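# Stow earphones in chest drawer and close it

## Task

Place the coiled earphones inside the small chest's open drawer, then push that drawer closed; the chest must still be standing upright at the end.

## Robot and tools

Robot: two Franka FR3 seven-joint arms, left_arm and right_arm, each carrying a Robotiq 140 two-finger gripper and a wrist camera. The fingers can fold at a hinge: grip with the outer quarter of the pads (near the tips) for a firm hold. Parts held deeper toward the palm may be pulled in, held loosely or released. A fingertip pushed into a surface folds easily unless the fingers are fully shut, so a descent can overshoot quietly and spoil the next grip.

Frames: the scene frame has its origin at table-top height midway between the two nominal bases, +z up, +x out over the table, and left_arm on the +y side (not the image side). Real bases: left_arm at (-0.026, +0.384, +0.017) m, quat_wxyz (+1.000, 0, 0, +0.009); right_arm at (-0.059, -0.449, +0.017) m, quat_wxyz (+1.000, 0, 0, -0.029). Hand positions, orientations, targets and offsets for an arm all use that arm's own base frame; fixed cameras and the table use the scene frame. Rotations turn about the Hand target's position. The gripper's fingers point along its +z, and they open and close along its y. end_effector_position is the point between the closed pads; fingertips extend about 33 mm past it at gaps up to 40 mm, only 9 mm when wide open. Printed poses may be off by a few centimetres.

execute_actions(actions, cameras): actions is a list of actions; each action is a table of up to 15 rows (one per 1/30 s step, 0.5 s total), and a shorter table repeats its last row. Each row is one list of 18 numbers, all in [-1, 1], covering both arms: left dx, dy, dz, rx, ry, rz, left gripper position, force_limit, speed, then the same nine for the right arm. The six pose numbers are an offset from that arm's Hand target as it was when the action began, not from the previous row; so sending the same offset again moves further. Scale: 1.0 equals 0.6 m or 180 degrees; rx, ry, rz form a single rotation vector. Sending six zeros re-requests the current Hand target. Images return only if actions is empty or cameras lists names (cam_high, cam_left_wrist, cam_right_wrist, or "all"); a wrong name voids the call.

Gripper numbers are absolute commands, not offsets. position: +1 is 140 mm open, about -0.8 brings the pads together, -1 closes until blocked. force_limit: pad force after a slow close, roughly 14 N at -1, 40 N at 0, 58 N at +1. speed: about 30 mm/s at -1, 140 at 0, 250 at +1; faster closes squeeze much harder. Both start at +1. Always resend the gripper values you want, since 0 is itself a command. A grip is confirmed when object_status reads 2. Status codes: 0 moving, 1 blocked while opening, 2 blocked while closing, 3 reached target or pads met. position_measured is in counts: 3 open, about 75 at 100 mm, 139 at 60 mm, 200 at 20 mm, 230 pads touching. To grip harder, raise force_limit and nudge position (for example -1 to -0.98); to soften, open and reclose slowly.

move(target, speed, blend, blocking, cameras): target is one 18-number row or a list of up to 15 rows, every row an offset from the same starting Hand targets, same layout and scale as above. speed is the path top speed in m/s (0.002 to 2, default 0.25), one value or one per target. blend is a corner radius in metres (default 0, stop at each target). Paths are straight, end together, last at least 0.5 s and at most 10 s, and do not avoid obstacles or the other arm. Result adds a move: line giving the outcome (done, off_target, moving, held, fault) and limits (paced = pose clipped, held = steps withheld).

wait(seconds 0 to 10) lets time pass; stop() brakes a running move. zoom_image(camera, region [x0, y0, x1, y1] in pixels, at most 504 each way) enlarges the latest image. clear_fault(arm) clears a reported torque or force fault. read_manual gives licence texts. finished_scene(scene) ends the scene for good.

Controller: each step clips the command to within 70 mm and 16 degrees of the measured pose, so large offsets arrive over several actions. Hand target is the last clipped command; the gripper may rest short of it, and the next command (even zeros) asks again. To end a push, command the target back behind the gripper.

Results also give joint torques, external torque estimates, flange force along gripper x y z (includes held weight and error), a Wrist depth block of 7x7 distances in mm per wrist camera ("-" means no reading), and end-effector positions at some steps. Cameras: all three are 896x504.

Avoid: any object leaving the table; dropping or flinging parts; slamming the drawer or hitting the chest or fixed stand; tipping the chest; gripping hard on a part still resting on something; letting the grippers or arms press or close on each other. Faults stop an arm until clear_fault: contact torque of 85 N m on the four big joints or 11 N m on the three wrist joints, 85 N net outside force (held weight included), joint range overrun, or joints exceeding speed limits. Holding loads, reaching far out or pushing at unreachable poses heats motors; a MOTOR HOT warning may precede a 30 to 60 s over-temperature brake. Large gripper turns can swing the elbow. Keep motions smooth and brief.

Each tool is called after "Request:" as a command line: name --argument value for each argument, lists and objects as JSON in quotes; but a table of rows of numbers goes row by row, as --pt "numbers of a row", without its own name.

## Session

Request:
execute_actions --actions '[]'

Scene clock: 0.00 s.
left_arm: end_effector_position=(+0.3721, +0.1158, +0.1943) position_measured=3 object_status=3 end_effector_quat_wxyz=(+0.602, +0.677, +0.235, +0.351) | right_arm: end_effector_position=(+0.1607, +0.2546, +0.1449) position_measured=3 object_status=3 end_effector_quat_wxyz=(-0.258, +0.834, +0.435, -0.221)
Joint positions: left_arm=[0.903 0.174 0.298 -2.677 -1.257 1.456 -0.072] | right_arm=[0.729 -0.276 -0.223 -2.659 0.496 1.885 -2.283]
Joint velocities: within noise
Joint torques (N m): no reading
External joint torques (N m): no reading
Flange force (N): no reading
Wrist depth (mm): cam_left_wrist=[274 390 679 - - 1892 2082 / 264 376 681 1936 - - 2015 / 254 351 626 2155 - 2174 2915 / 242 118 527 515 - 137 2503 / - 109 479 468 3490 120 96 / - 305 444 436 4859 - - / - 297 432 429 3442 765 -] | cam_right_wrist=[2266 497 376 302 253 217 191 / 2170 553 414 326 270 229 200 / 2246 621 461 355 289 243 211 / - 124 516 387 310 138 216 / - 107 564 430 336 138 101 / - 100 640 490 360 304 96 / - 2307 - 569 340 320 -]
Hand target: left_arm +0.3721, +0.1158, +0.1943; +0.602, +0.677, +0.235, +0.351 | right_arm +0.1607, +0.2546, +0.1449; -0.258, +0.834, +0.435, -0.221
Tool commands: left_gripper/position=+1.0 left_gripper/force_limit=+1.0 left_gripper/speed=+1.0 right_gripper/position=+1.0 right_gripper/force_limit=+1.0 right_gripper/speed=+1.0

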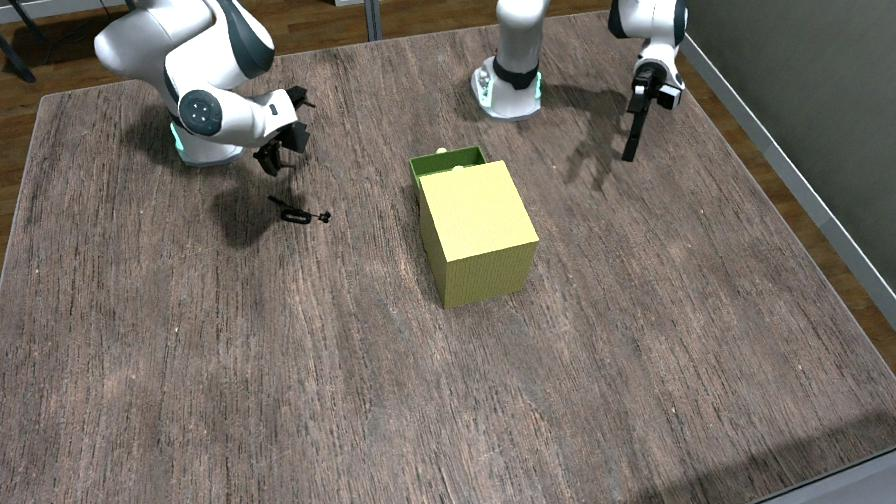

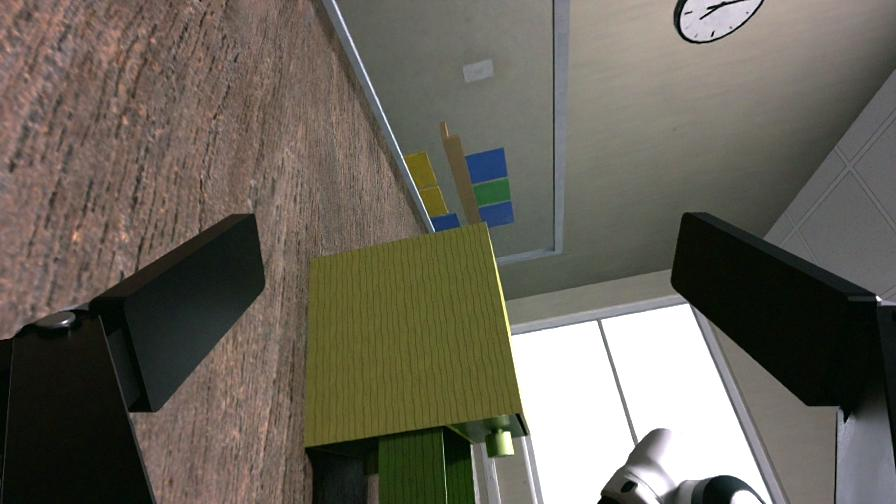

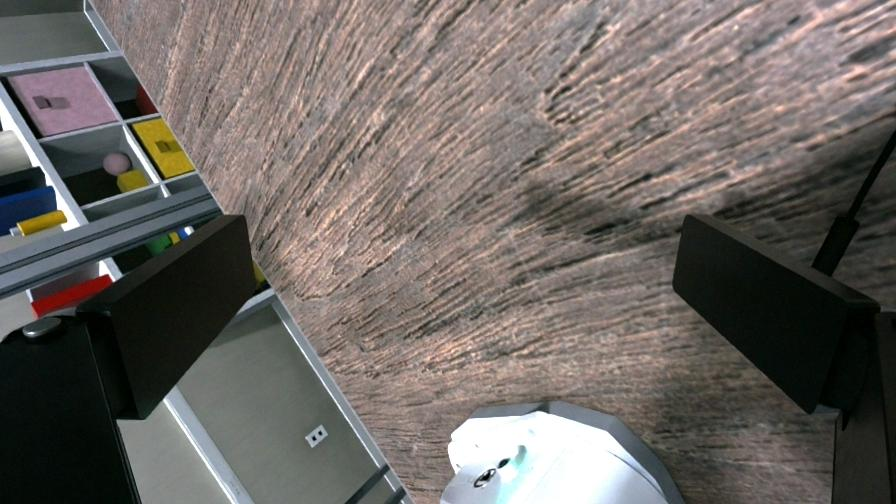

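Request:
zoom_image --camera "cam_high" --region '[380, 120, 560, 320]'

Request:
zoom_image --camera "cam_high" --region '[220, 120, 380, 280]'

Request:
zoom_image --camera "cam_left_wrist" --region '[250, 200, 600, 504]'

Scaled by 2.520 from the camera's 896x504 image, which has a finer 1280x720 frame.

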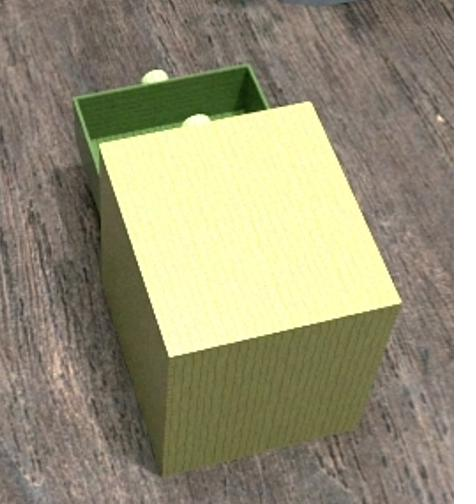

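Scaled by 3.150 from the camera's 896x504 image, which has a finer 1280x720 frame.

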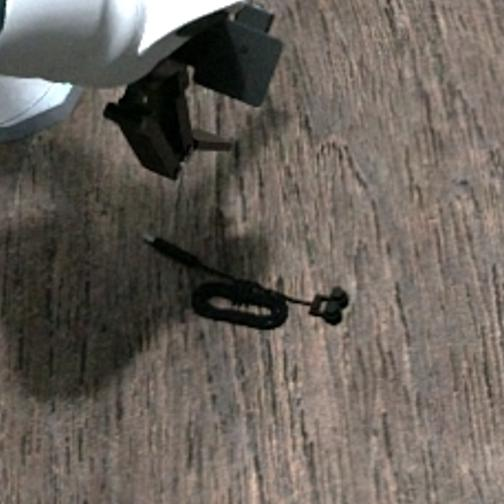

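Scaled by 1.440 from the camera's 896x504 image, which has a finer 1280x720 frame.

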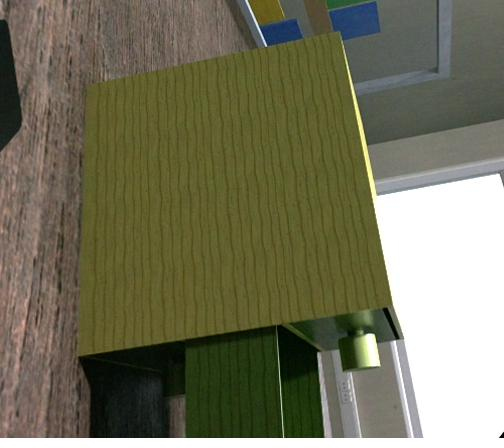

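Request:
move --target '[0,0,0,0,0,0,1,1,1, 0.1905,-0.0493,0.0752,-0.3028,0.0681,-0.8485,-0.1,-0.6,-0.5]' --speed 0.5 --cameras '["cam_high","cam_right_wrist"]'

Scene clock: 12.63 s.
left_arm: end_effector_position=(+0.3721, +0.1158, +0.1943) position_measured=3 object_status=3 end_effector_quat_wxyz=(+0.602, +0.677, +0.235, +0.351) | right_arm: end_effector_position=(+0.2752, +0.2242, +0.1900) position_measured=141 object_status=3 end_effector_quat_wxyz=(+0.001, -0.601, +0.799, -0.001)
Joint positions: left_arm=[0.903 0.174 0.298 -2.677 -1.257 1.456 -0.072] | right_arm=[-0.499 -1.149 1.012 -2.626 0.893 1.691 0.216]
Joint velocities: left_arm=[within noise] | right_arm=[-0.002 -0.001 0 0.001 0 0 0.006]
Joint torques (N m): left_arm=[0.75 -23.45 0.75 11.77 -0.65 -2.46 0.1] | right_arm=[-0.15 9.48 -19.42 17.27 1.29 2.3 0.13]
External joint torques (N m): left_arm=[0.69 1 -0.05 0.66 -0.02 -0.09 0] | right_arm=[-0.16 -0.68 0.33 1.64 0.55 -0.25 0.13]
Flange force (N): left_arm=[2.5 -5.0 -2.3] | right_arm=[-4.4 -0.9 -1.5]
Wrist depth (mm): cam_left_wrist=[275 392 733 1493 - 1757 - / 264 374 681 - - - - / 254 352 629 2273 - - - / 244 118 525 507 - 137 106 / - 109 484 466 - 120 96 / - 305 445 434 - - - / - 297 429 552 - 733 -] | cam_right_wrist=[308 308 312 312 314 315 317 / 322 326 328 332 330 333 335 / 340 343 344 349 349 351 355 / 362 363 148 368 150 372 376 / 377 78 94 390 130 93 391 / - - 413 416 418 - 73 / - - - 441 - - -]
Hand target: left_arm +0.3721, +0.1158, +0.1943; +0.602, +0.677, +0.235, +0.351 | right_arm +0.2750, +0.2250, +0.1900; +0.001, -0.599, +0.801, +0.000
Off the commanded pose: left_arm 0.000 m, 0 deg | right_arm 0.001 m, 0 deg.
move: done; limits=paced
Images, in order (width x height): cam_high 896x504, cam_right_wrist 896x504.

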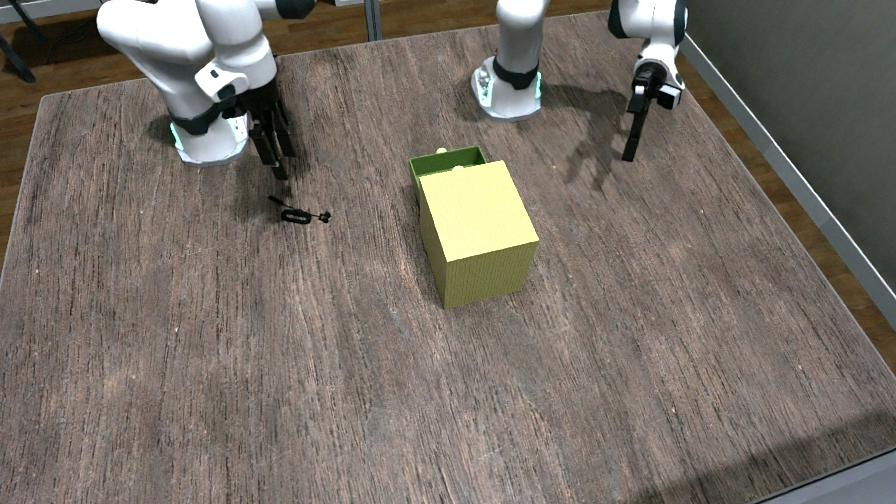

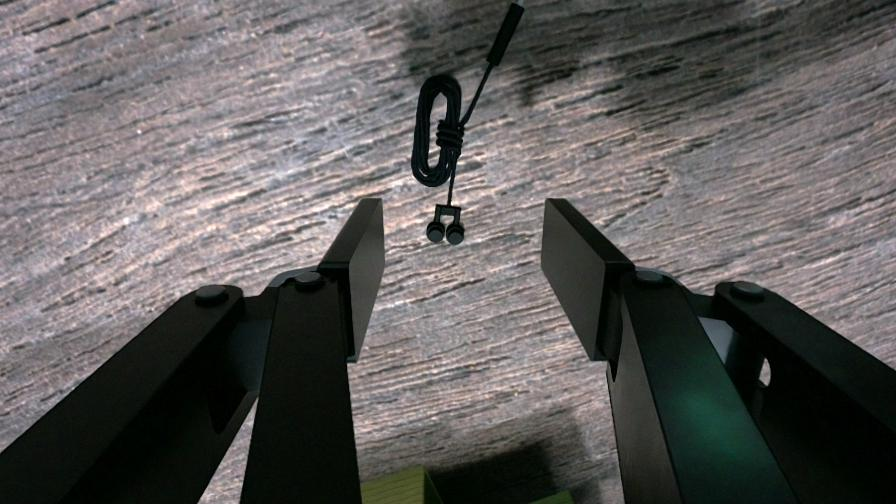

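Request:
move --target '[0,0,0,0,0,0,1,1,1, 0.0147,-0.0363,-0.24,0,0,-0.0278,-0.1,-0.6,-0.5]' --speed 0.25 --cameras '["cam_right_wrist"]'

Scene clock: 15.47 s.
left_arm: end_effector_position=(+0.3721, +0.1158, +0.1943) position_measured=3 object_status=3 end_effector_quat_wxyz=(+0.602, +0.677, +0.235, +0.351) | right_arm: end_effector_position=(+0.2830, +0.2024, +0.0462) position_measured=141 object_status=3 end_effector_quat_wxyz=(+0.000, -0.561, +0.828, -0.001)
Joint positions: left_arm=[0.903 0.174 0.298 -2.677 -1.257 1.456 -0.072] | right_arm=[-0.627 -1.101 1.432 -2.77 1.262 1.958 0.154]
Joint velocities: left_arm=[within noise] | right_arm=[0.002 0 0 -0.001 0.002 0.002 -0.007]
Joint torques (N m): left_arm=[0.74 -23.4 0.74 11.77 -0.65 -2.48 0.13] | right_arm=[-0.14 12.04 -19.77 10.57 1.23 2.83 -0.29]
External joint torques (N m): left_arm=[0.73 0.97 -0.02 0.71 -0.03 -0.11 0.03] | right_arm=[-0.21 0.48 0.25 1.41 0.55 0.29 -0.29]
Flange force (N): left_arm=[2.5 -5.0 -2.5] | right_arm=[-4.0 -4.4 3.9]
Wrist depth (mm): cam_left_wrist=[273 392 657 - - 1674 - / 265 375 677 - - - - / 255 352 627 2253 2528 - - / 243 118 521 503 3540 137 2294 / - 109 485 455 4200 128 96 / - 304 446 435 - - - / - 296 439 - - - -] | cam_right_wrist=[176 177 179 180 180 182 185 / 185 186 188 188 191 192 194 / 196 197 198 197 200 203 205 / 206 208 148 211 208 215 218 / 216 78 94 222 220 93 227 / - - 238 240 240 - 73 / - - - 257 259 - -]
Hand target: left_arm +0.3721, +0.1158, +0.1943; +0.602, +0.677, +0.235, +0.351 | right_arm +0.2838, +0.2032, +0.0460; +0.001, -0.563, +0.826, +0.000
Off the commanded pose: left_arm 0.000 m, 0 deg | right_arm 0.001 m, 0 deg.
move: done
Images, in order (width x height): cam_right_wrist 896x504.

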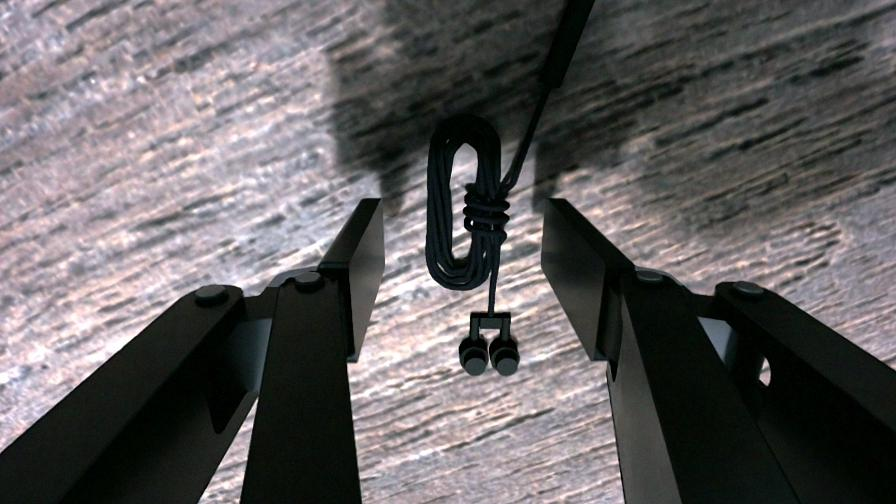

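Request:
move --pt "0 0 0 0 0 0 1 1 1 0 0 -0.0483 0 0 0 -0.1 -0.6 -0.5" --pt "0 0 0 0 0 0 1 1 1 0 0 -0.0483 0 0 0 -1 -0.6 -1" --pt "0 0 0 0 0 0 1 1 1 0 0 0.24 0 0 0 -1 -0.6 -1" --pt "0 0 0 0 0 0 1 1 1 0.0687 0.5697 0.5233 0 0 0 -1 -0.6 -1" --speed '[0.1,0.1,0.15,0.3]' --blend '[0,0,0.05,0]' --cameras '["all"]'

Scene clock: 25.03 s.
left_arm: end_effector_position=(+0.3721, +0.1158, +0.1943) position_measured=3 object_status=3 end_effector_quat_wxyz=(+0.602, +0.677, +0.235, +0.351) | right_arm: end_effector_position=(+0.3259, +0.5446, +0.3607) position_measured=211 object_status=2 end_effector_quat_wxyz=(+0.002, -0.565, +0.825, -0.001)
Joint positions: left_arm=[0.903 0.174 0.298 -2.677 -1.257 1.456 -0.072] | right_arm=[-1.164 -0.956 1.398 -1.311 0.994 1.287 0.895]
Joint velocities: left_arm=[within noise] | right_arm=[-0.001 -0.002 -0.001 0 0.001 0 0.006]
Joint torques (N m): left_arm=[0.7 -23.41 0.83 11.78 -0.64 -2.47 0.13] | right_arm=[-0.17 35.37 -23.06 11.82 1.27 2.25 0.2]
External joint torques (N m): left_arm=[0.75 1 0.12 0.75 -0.02 -0.08 0.02] | right_arm=[-0.35 -0.48 0.57 1.07 0.53 -0.24 0.2]
Flange force (N): left_arm=[2.6 -5.2 -2.7] | right_arm=[-9.6 -1.7 -4.0]
Wrist depth (mm): cam_left_wrist=[274 392 675 - - 1783 1599 / 264 375 679 - - - - / 255 351 631 2212 - 2100 - / 244 118 519 507 3442 137 - / - 109 478 470 3490 128 96 / - 305 446 432 2881 3059 - / - 296 432 - - 485 -] | cam_right_wrist=[468 472 473 468 472 477 479 / 496 495 497 443 497 503 504 / 521 523 310 159 517 529 516 / 554 330 - 123 559 564 465 / 586 344 - 94 94 585 479 / 615 - - - 67 - 635 / - - - - - - -]
Hand target: left_arm +0.3721, +0.1158, +0.1943; +0.602, +0.677, +0.235, +0.351 | right_arm +0.3250, +0.5450, +0.3600; +0.001, -0.563, +0.826, +0.000
Off the commanded pose: left_arm 0.000 m, 0 deg | right_arm 0.001 m, 0 deg.
move: done

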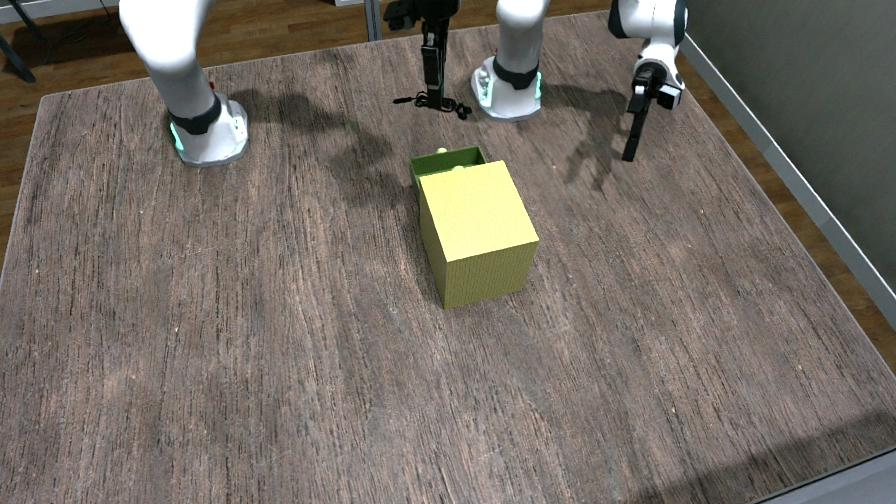

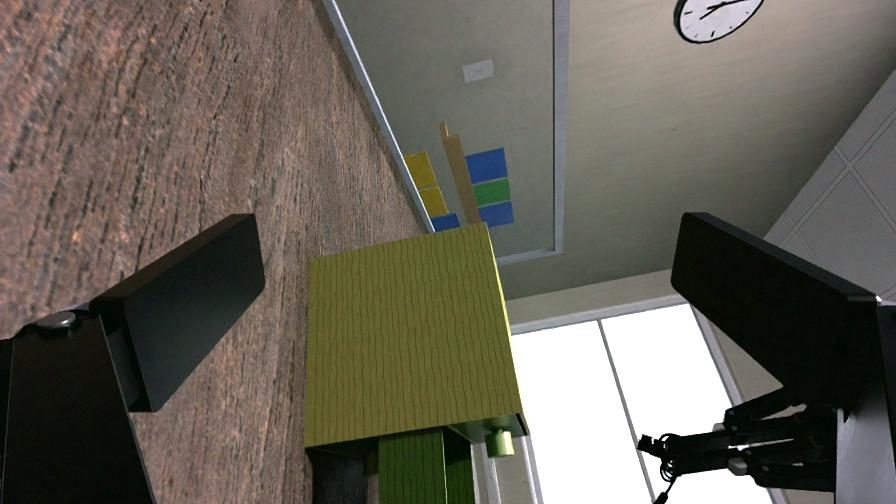

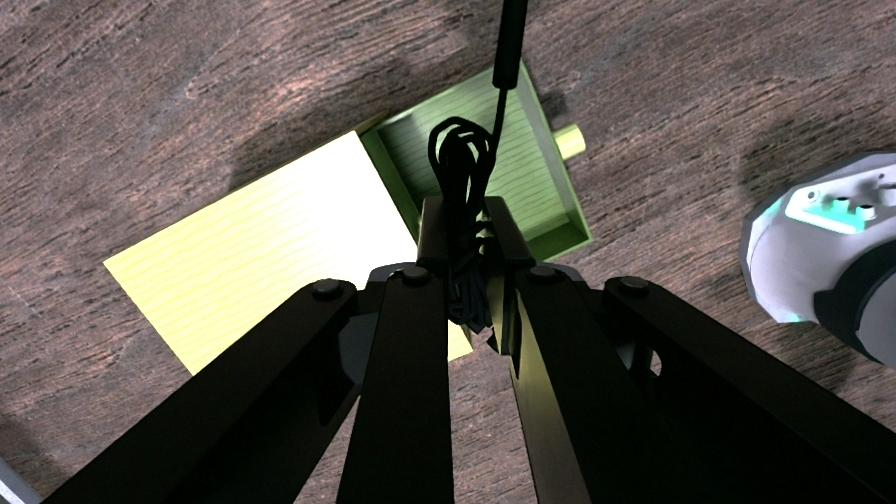

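Request:
zoom_image --camera "cam_right_wrist" --region '[330, 0, 630, 300]'

Request:
zoom_image --camera "cam_high" --region '[370, 60, 550, 240]'

Scaled by 1.680 from the camera's 896x504 image, which has a finer 1280x720 frame.

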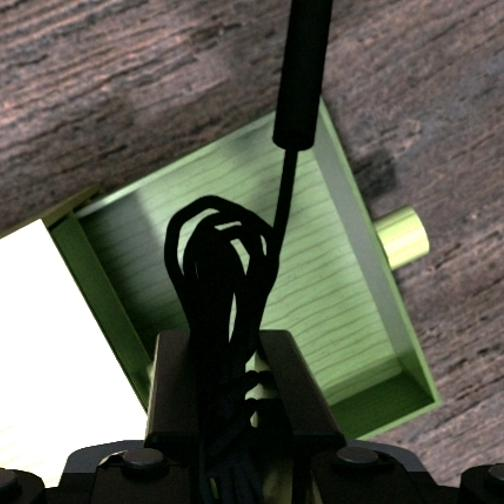

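Scaled by 2.800 from the camera's 896x504 image, which has a finer 1280x720 frame.

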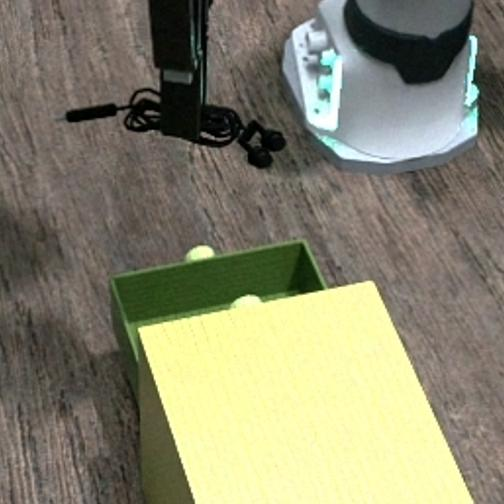

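Request:
move --target '[0,0,0,0,0,0,1,1,1, -0.0283,0.0667,-0.14,0.0108,-0.1385,0,-1,-0.6,-1]' --speed 0.25 --cameras '["all"]'

Scene clock: 36.37 s.
left_arm: end_effector_position=(+0.3721, +0.1158, +0.1943) position_measured=3 object_status=3 end_effector_quat_wxyz=(+0.602, +0.677, +0.235, +0.351) | right_arm: end_effector_position=(+0.3065, +0.5847, +0.2747) position_measured=211 object_status=2 end_effector_quat_wxyz=(+0.186, -0.553, +0.805, -0.109)
Joint positions: left_arm=[0.903 0.174 0.298 -2.677 -1.257 1.456 -0.072] | right_arm=[-0.769 -1.387 1.27 -1.76 1.128 1.704 0.908]
Joint velocities: left_arm=[within noise] | right_arm=[-0.001 0 -0.001 0.001 0 0.004 0.002]
Joint torques (N m): left_arm=[0.72 -23.43 0.8 11.76 -0.64 -2.48 0.14] | right_arm=[-0.05 33.21 -31.7 4.32 0.89 3.52 0.11]
External joint torques (N m): left_arm=[0.65 0.91 -0.02 0.71 -0.03 -0.12 0.04] | right_arm=[-0.12 -0.45 -0.4 0.08 0.59 0.31 0.15]
Flange force (N): left_arm=[2.5 -4.9 -2.3] | right_arm=[-0.1 0.4 0.8]
Wrist depth (mm): cam_left_wrist=[273 391 663 - 1416 1697 - / 264 375 679 - - - - / 254 352 632 2065 - - 2478 / 244 118 517 504 - 136 2338 / - 109 487 465 - 120 96 / - 303 442 432 - 3591 - / - 294 436 429 462 447 -] | cam_right_wrist=[563 503 428 332 - 333 313 / 639 554 238 253 - 356 334 / 713 - 255 242 346 376 352 / 1169 340 295 124 439 416 375 / 1261 - - 94 94 433 412 / - - - - 67 - 426 / - - - - - - -]
Hand target: left_arm +0.3721, +0.1158, +0.1943; +0.602, +0.677, +0.235, +0.351 | right_arm +0.3080, +0.5851, +0.2760; +0.189, -0.550, +0.807, -0.108
Off the commanded pose: left_arm 0.000 m, 0 deg | right_arm 0.002 m, 1 deg.
move: done

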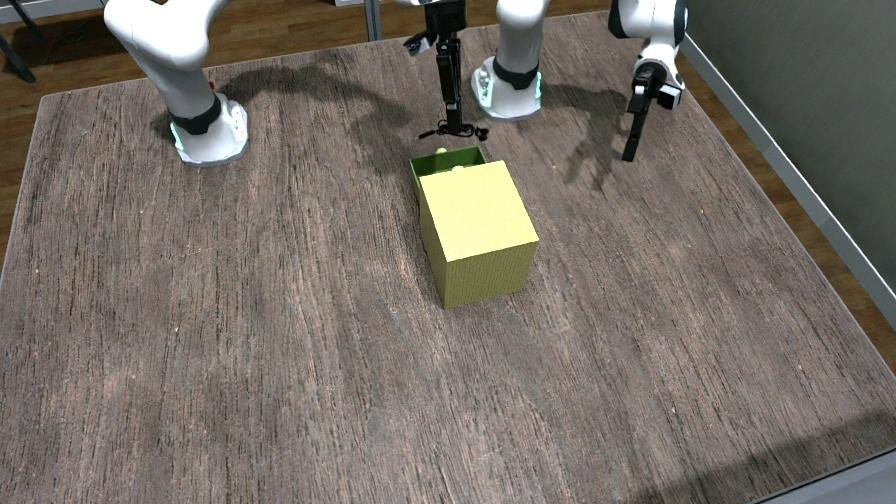

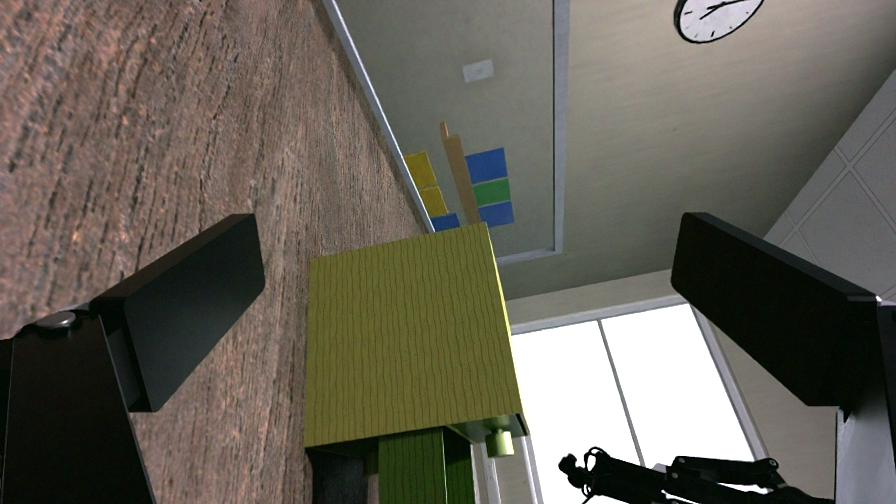

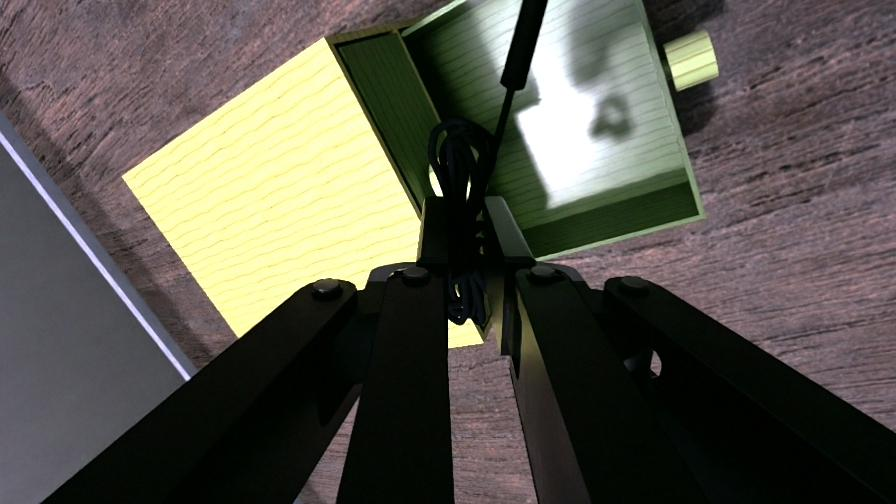

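Request:
move --target '[0,0,0,0,0,0,1,1,1, 0.0207,-0.0138,-0.0667,0.028,0.002,-0.0605,-1,-0.6,-1]' --speed 0.2 --cameras '["cam_high","cam_right_wrist"]'

Request:
zoom_image --camera "cam_high" --region '[380, 60, 540, 240]'

Scene clock: 41.87 s.
left_arm: end_effector_position=(+0.3721, +0.1158, +0.1943) position_measured=3 object_status=3 end_effector_quat_wxyz=(+0.602, +0.677, +0.235, +0.351) | right_arm: end_effector_position=(+0.3192, +0.5767, +0.2349) position_measured=211 object_status=2 end_effector_quat_wxyz=(+0.197, -0.466, +0.858, -0.089)
Joint positions: left_arm=[0.903 0.174 0.298 -2.677 -1.257 1.456 -0.072] | right_arm=[-0.77 -1.469 1.3 -1.83 1.217 1.734 1.076]
Joint velocities: left_arm=[within noise] | right_arm=[0.001 -0.001 -0.001 0.002 0 0 0.006]
Joint torques (N m): left_arm=[0.7 -23.42 0.75 11.79 -0.66 -2.46 0.11] | right_arm=[-0.11 32.9 -32.45 2.86 0.89 3.39 0.28]
External joint torques (N m): left_arm=[0.69 1.02 -0.01 0.68 -0.03 -0.08 0] | right_arm=[-0.12 -0.24 -0.61 0.23 0.54 0.18 0.32]
Flange force (N): left_arm=[2.5 -5.2 -2.4] | right_arm=[-1.1 0.6 0.0]
Wrist depth (mm): cam_left_wrist=[275 392 702 1530 1620 - - / 265 374 675 1906 1951 - 2273 / 254 352 627 2193 - 2723 2636 / 243 118 522 508 3304 137 107 / - 109 468 463 - 120 96 / - 305 435 435 3304 - - / - 297 432 420 463 463 -] | cam_right_wrist=[475 433 390 - 268 308 286 / 541 483 216 304 289 318 306 / 618 516 212 162 304 292 331 / 717 262 223 124 - 390 360 / 1128 298 - 94 - 408 394 / - - - - 67 - 418 / - - - - - - -]
Hand target: left_arm +0.3721, +0.1158, +0.1943; +0.602, +0.677, +0.235, +0.351 | right_arm +0.3205, +0.5768, +0.2360; +0.199, -0.462, +0.860, -0.088
Off the commanded pose: left_arm 0.000 m, 0 deg | right_arm 0.002 m, 1 deg.
move: done
Images, in order (width x height): cam_high 896x504, cam_right_wrist 896x504.

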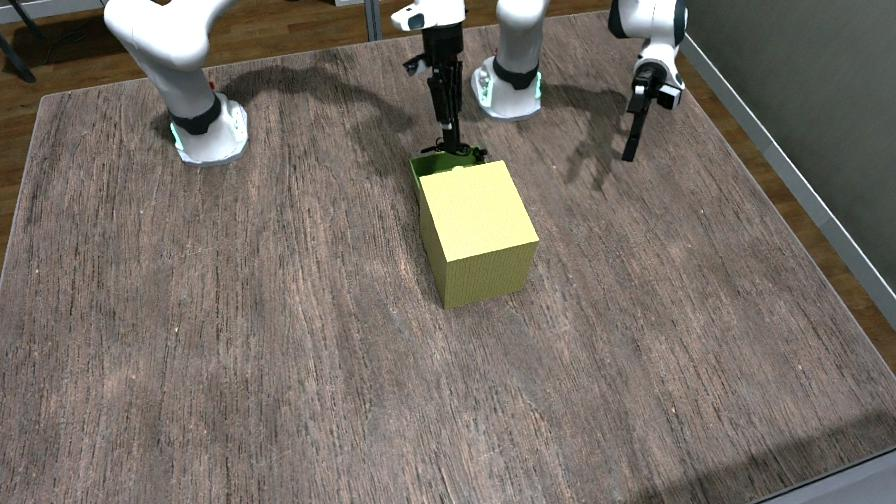

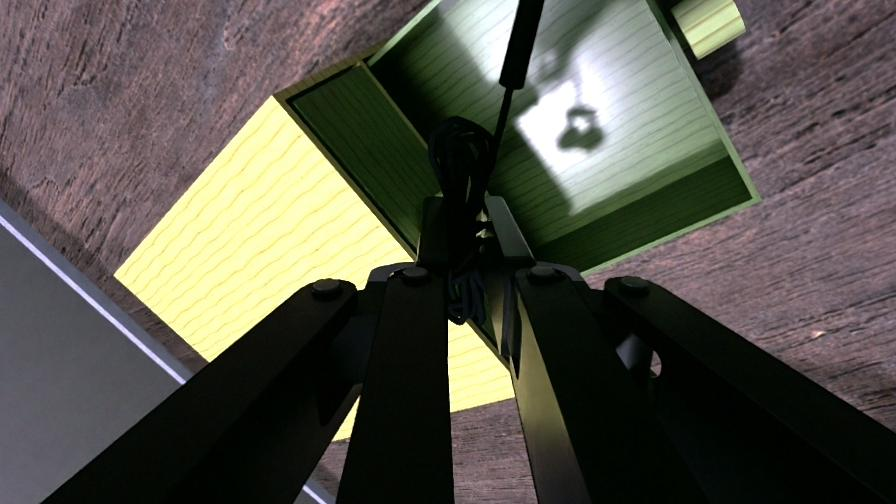

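Scaled by 2.800 from the camera's 896x504 image, which has a finer 1280x720 frame.

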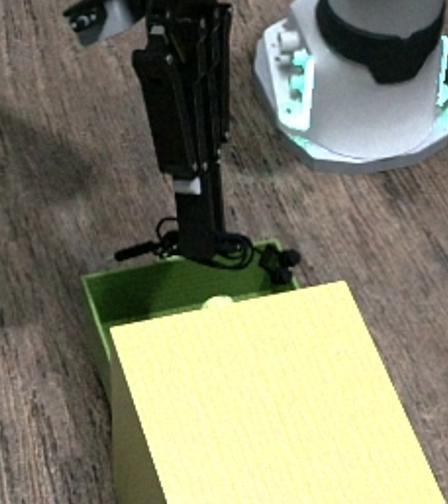

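Request:
move --target '[0,0,0,0,0,0,1,1,1, 0.0057,-0.0097,-0.125,0.014,0.001,-0.0302,-1,-0.6,-1]' --speed 0.12 --cameras '["cam_high","cam_right_wrist"]'

Request:
zoom_image --camera "cam_high" --region '[380, 60, 540, 240]'

Scene clock: 44.60 s.
left_arm: end_effector_position=(+0.3721, +0.1158, +0.1943) position_measured=3 object_status=3 end_effector_quat_wxyz=(+0.602, +0.677, +0.235, +0.351) | right_arm: end_effector_position=(+0.3217, +0.5702, +0.1589) position_measured=214 object_status=2 end_effector_quat_wxyz=(+0.199, -0.421, +0.882, -0.079)
Joint positions: left_arm=[0.903 0.174 0.298 -2.677 -1.257 1.456 -0.072] | right_arm=[-0.739 -1.57 1.397 -1.917 1.337 1.803 1.167]
Joint velocities: left_arm=[within noise] | right_arm=[0 0 -0.001 0.001 -0.001 0.001 0.005]
Joint torques (N m): left_arm=[0.74 -23.42 0.75 11.73 -0.63 -2.45 0.14] | right_arm=[-0.03 31.65 -33.28 0.2 0.98 3.98 0.22]
External joint torques (N m): left_arm=[0.69 1.01 -0.04 0.69 -0.01 -0.07 0.03] | right_arm=[0.01 -0.48 -0.68 -0.2 0.55 0.77 0.26]
Flange force (N): left_arm=[2.5 -5.2 -2.4] | right_arm=[1.2 0.1 0.9]
Wrist depth (mm): cam_left_wrist=[274 390 675 - - 1630 - / 264 373 675 1599 2453 - 1936 / 254 353 624 2155 2406 - 2383 / 244 118 523 510 4062 137 - / - 110 483 462 - 119 96 / - 304 448 439 - 3137 - / - 296 430 - 485 4200 -] | cam_right_wrist=[360 332 303 - - 145 227 / 405 369 330 - - 258 245 / 461 169 191 248 239 216 268 / 547 147 175 123 118 212 282 / 178 148 - 94 94 192 321 / 207 - - - 67 - 345 / - - - - - 72 -]
Hand target: left_arm +0.3721, +0.1158, +0.1943; +0.602, +0.677, +0.235, +0.351 | right_arm +0.3239, +0.5710, +0.1610; +0.203, -0.417, +0.883, -0.078
Off the commanded pose: left_arm 0.000 m, 0 deg | right_arm 0.003 m, 1 deg.
move: done
Images, in order (width x height): cam_high 896x504, cam_right_wrist 896x504.

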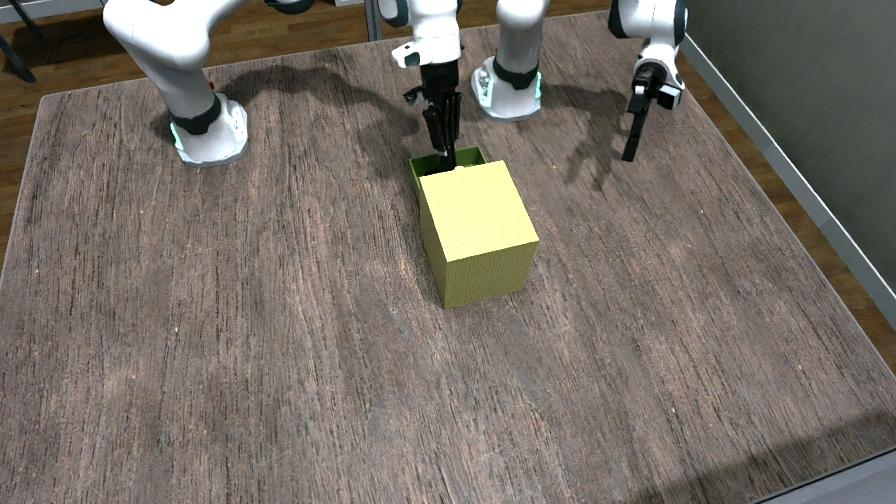

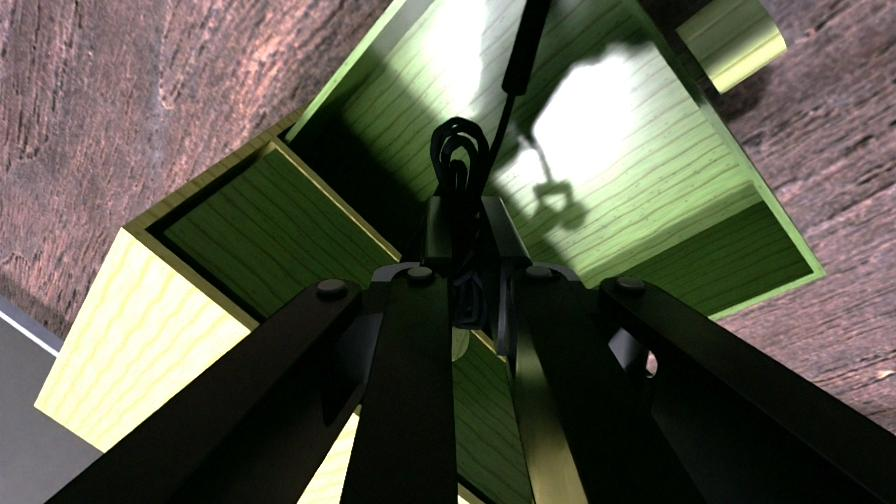

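Scaled by 2.800 from the camera's 896x504 image, which has a finer 1280x720 frame.

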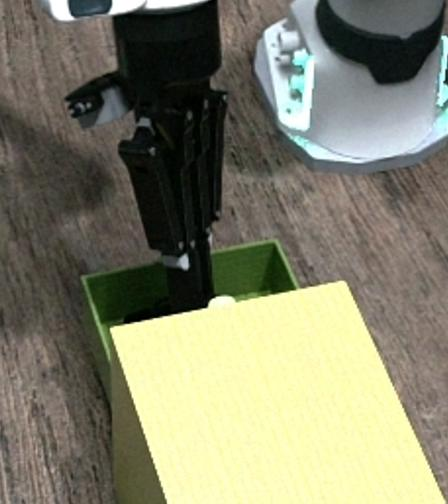

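Request:
move --pt "0 0 0 0 0 0 1 1 1 -0.002 0.003 -0.09 0 0 0 -1 -0.6 -1" --pt "0 0 0 0 0 0 1 1 1 -0.002 0.003 -0.09 0 0 0 -0.42 -0.6 -1" --speed 0.08 --cameras '["cam_high","cam_right_wrist"]'

Scene clock: 48.20 s.
left_arm: end_effector_position=(+0.3721, +0.1158, +0.1943) position_measured=3 object_status=3 end_effector_quat_wxyz=(+0.602, +0.677, +0.235, +0.351) | right_arm: end_effector_position=(+0.3225, +0.5721, +0.1066) position_measured=182 object_status=0 end_effector_quat_wxyz=(+0.201, -0.419, +0.882, -0.079)
Joint positions: left_arm=[0.903 0.174 0.298 -2.677 -1.257 1.456 -0.072] | right_arm=[-0.726 -1.632 1.477 -1.938 1.417 1.861 1.182]
Joint torques (N m): left_arm=[0.7 -23.45 0.76 11.79 -0.65 -2.48 0.09] | right_arm=[1 31.69 -33.04 -1.44 0.96 3.52 0.12]
External joint torques (N m): left_arm=[0.64 1.06 -0.05 0.68 -0.02 -0.11 -0.01] | right_arm=[0.93 -0.06 -0.23 -0.16 0.51 0.3 0.16]
Flange force (N): left_arm=[2.6 -5.3 -2.3] | right_arm=[3.4 0.5 -0.1]
Wrist depth (mm): cam_left_wrist=[275 390 679 - - 1697 - / 265 375 677 - - 2555 - / 255 352 627 2232 - - - / 244 118 521 - - 137 107 / - 109 480 467 - 120 96 / - 306 449 450 - - - / - 296 431 423 2950 2784 -] | cam_right_wrist=[293 269 164 163 149 197 182 / 330 305 - 171 - - 197 / 376 188 212 - 176 172 217 / 127 141 227 176 124 - 234 / 118 127 94 235 115 93 160 / - - - 262 67 - - / - - - 175 - - -]
Hand target: left_arm +0.3721, +0.1158, +0.1943; +0.602, +0.677, +0.235, +0.351 | right_arm +0.3227, +0.5728, +0.1070; +0.203, -0.417, +0.883, -0.078
Off the commanded pose: left_arm 0.000 m, 0 deg | right_arm 0.001 m, 0 deg.
move: done
Images, in order (width x height): cam_high 896x504, cam_right_wrist 896x504.

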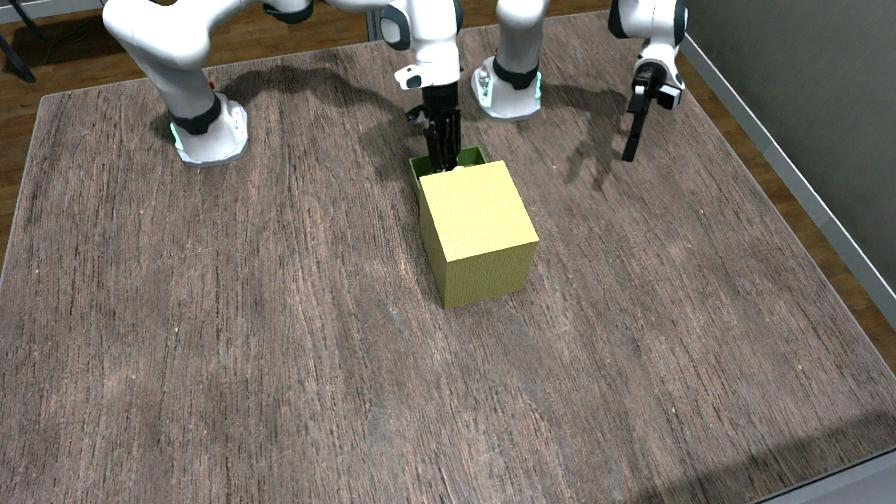

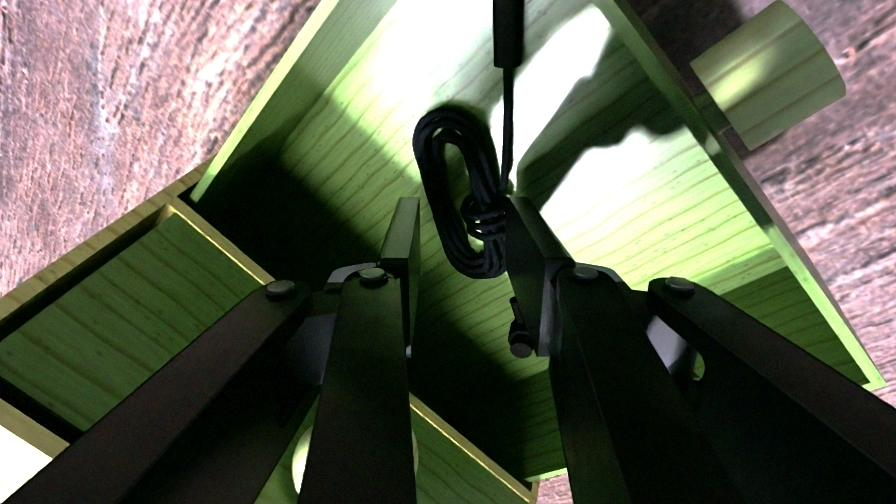

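Request:
move --pt "0 0 0 0 0 0 1 1 1 -0.0912 -0.0067 0.1967 0 0 0 -0.42 -0.6 -1" --pt "0 0 0 0 0 0 1 1 1 -0.2457 0.0015 0.1717 0.0964 0.0339 -0.2384 -0.9 -0.6 0" --speed '[0.15,0.3]' --blend '[0.02,0]' --cameras '["cam_high","cam_right_wrist"]'

Request:
zoom_image --camera "cam_high" --region '[380, 60, 540, 240]'

Scene clock: 57.83 s.
left_arm: end_effector_position=(+0.3721, +0.1158, +0.1943) position_measured=3 object_status=3 end_effector_quat_wxyz=(+0.602, +0.677, +0.235, +0.351) | right_arm: end_effector_position=(+0.1755, +0.5735, +0.2098) position_measured=233 object_status=3 end_effector_quat_wxyz=(+0.175, -0.038, +0.984, +0.006)
Joint positions: left_arm=[0.903 0.174 0.298 -2.677 -1.257 1.456 -0.072] | right_arm=[-0.54 -1.626 1.214 -1.934 1.3 1.514 2.118]
Joint torques (N m): left_arm=[0.75 -23.41 0.79 11.79 -0.66 -2.47 0.13] | right_arm=[0.3 32.51 -31.08 0.36 0.54 2.92 0.13]
External joint torques (N m): left_arm=[0.75 0.96 0.05 0.73 -0.04 -0.1 0.03] | right_arm=[0.21 0.34 -0.12 0.67 0.22 -0.13 0.14]
Flange force (N): left_arm=[2.5 -5.0 -2.6] | right_arm=[-0.3 2.5 -1.1]
Wrist depth (mm): cam_left_wrist=[274 392 656 - - 1809 - / 264 373 683 - 2193 2031 - / 254 351 635 2155 - - - / 243 119 524 - - 137 2636 / - 109 459 439 - 120 96 / - 304 408 430 - - - / - 297 432 - 2555 2950 -] | cam_right_wrist=[314 316 316 318 319 321 322 / 346 348 349 352 352 354 354 / 386 387 382 376 391 395 397 / 437 439 447 114 425 451 452 / 503 490 - 88 88 504 521 / 570 - - - 70 - 597 / - - - - - - -]
Hand target: left_arm +0.3721, +0.1158, +0.1943; +0.602, +0.677, +0.235, +0.351 | right_arm +0.1753, +0.5737, +0.2100; +0.174, -0.035, +0.984, +0.006
Off the commanded pose: left_arm 0.000 m, 0 deg | right_arm 0.000 m, 0 deg.
move: done
Images, in order (width x height): cam_high 896x504, cam_right_wrist 896x504.

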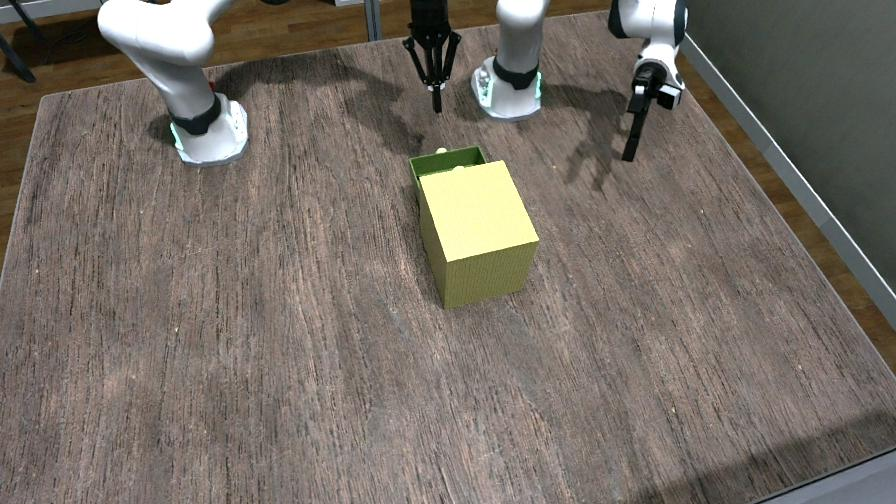

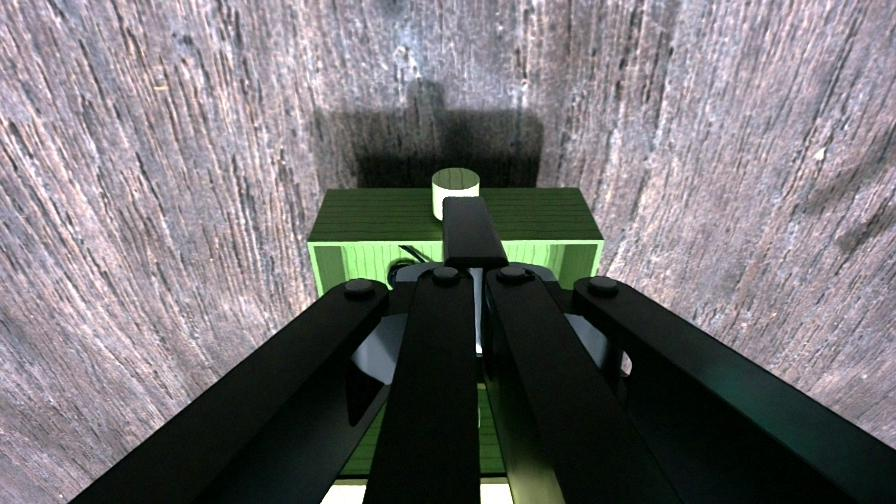

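Scaled by 2.800 from the camera's 896x504 image, which has a finer 1280x720 frame.

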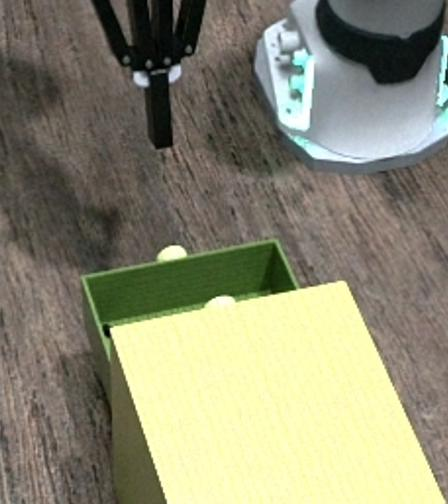

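Request:
zoom_image --camera "cam_right_wrist" --region '[290, 140, 630, 340]'

Request:
zoom_image --camera "cam_high" --region '[400, 130, 500, 200]'

Scaled by 1.482 from the camera's 896x504 image, which has a finer 1280x720 frame.

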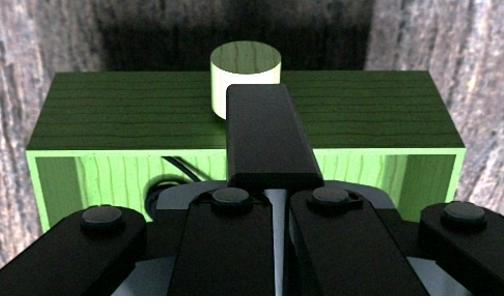

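Scaled by 5.040 from the camera's 896x504 image, which has a finer 1280x720 frame.

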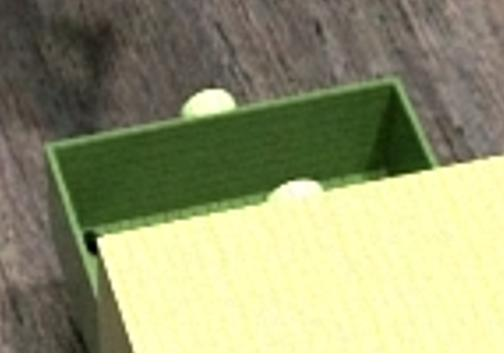

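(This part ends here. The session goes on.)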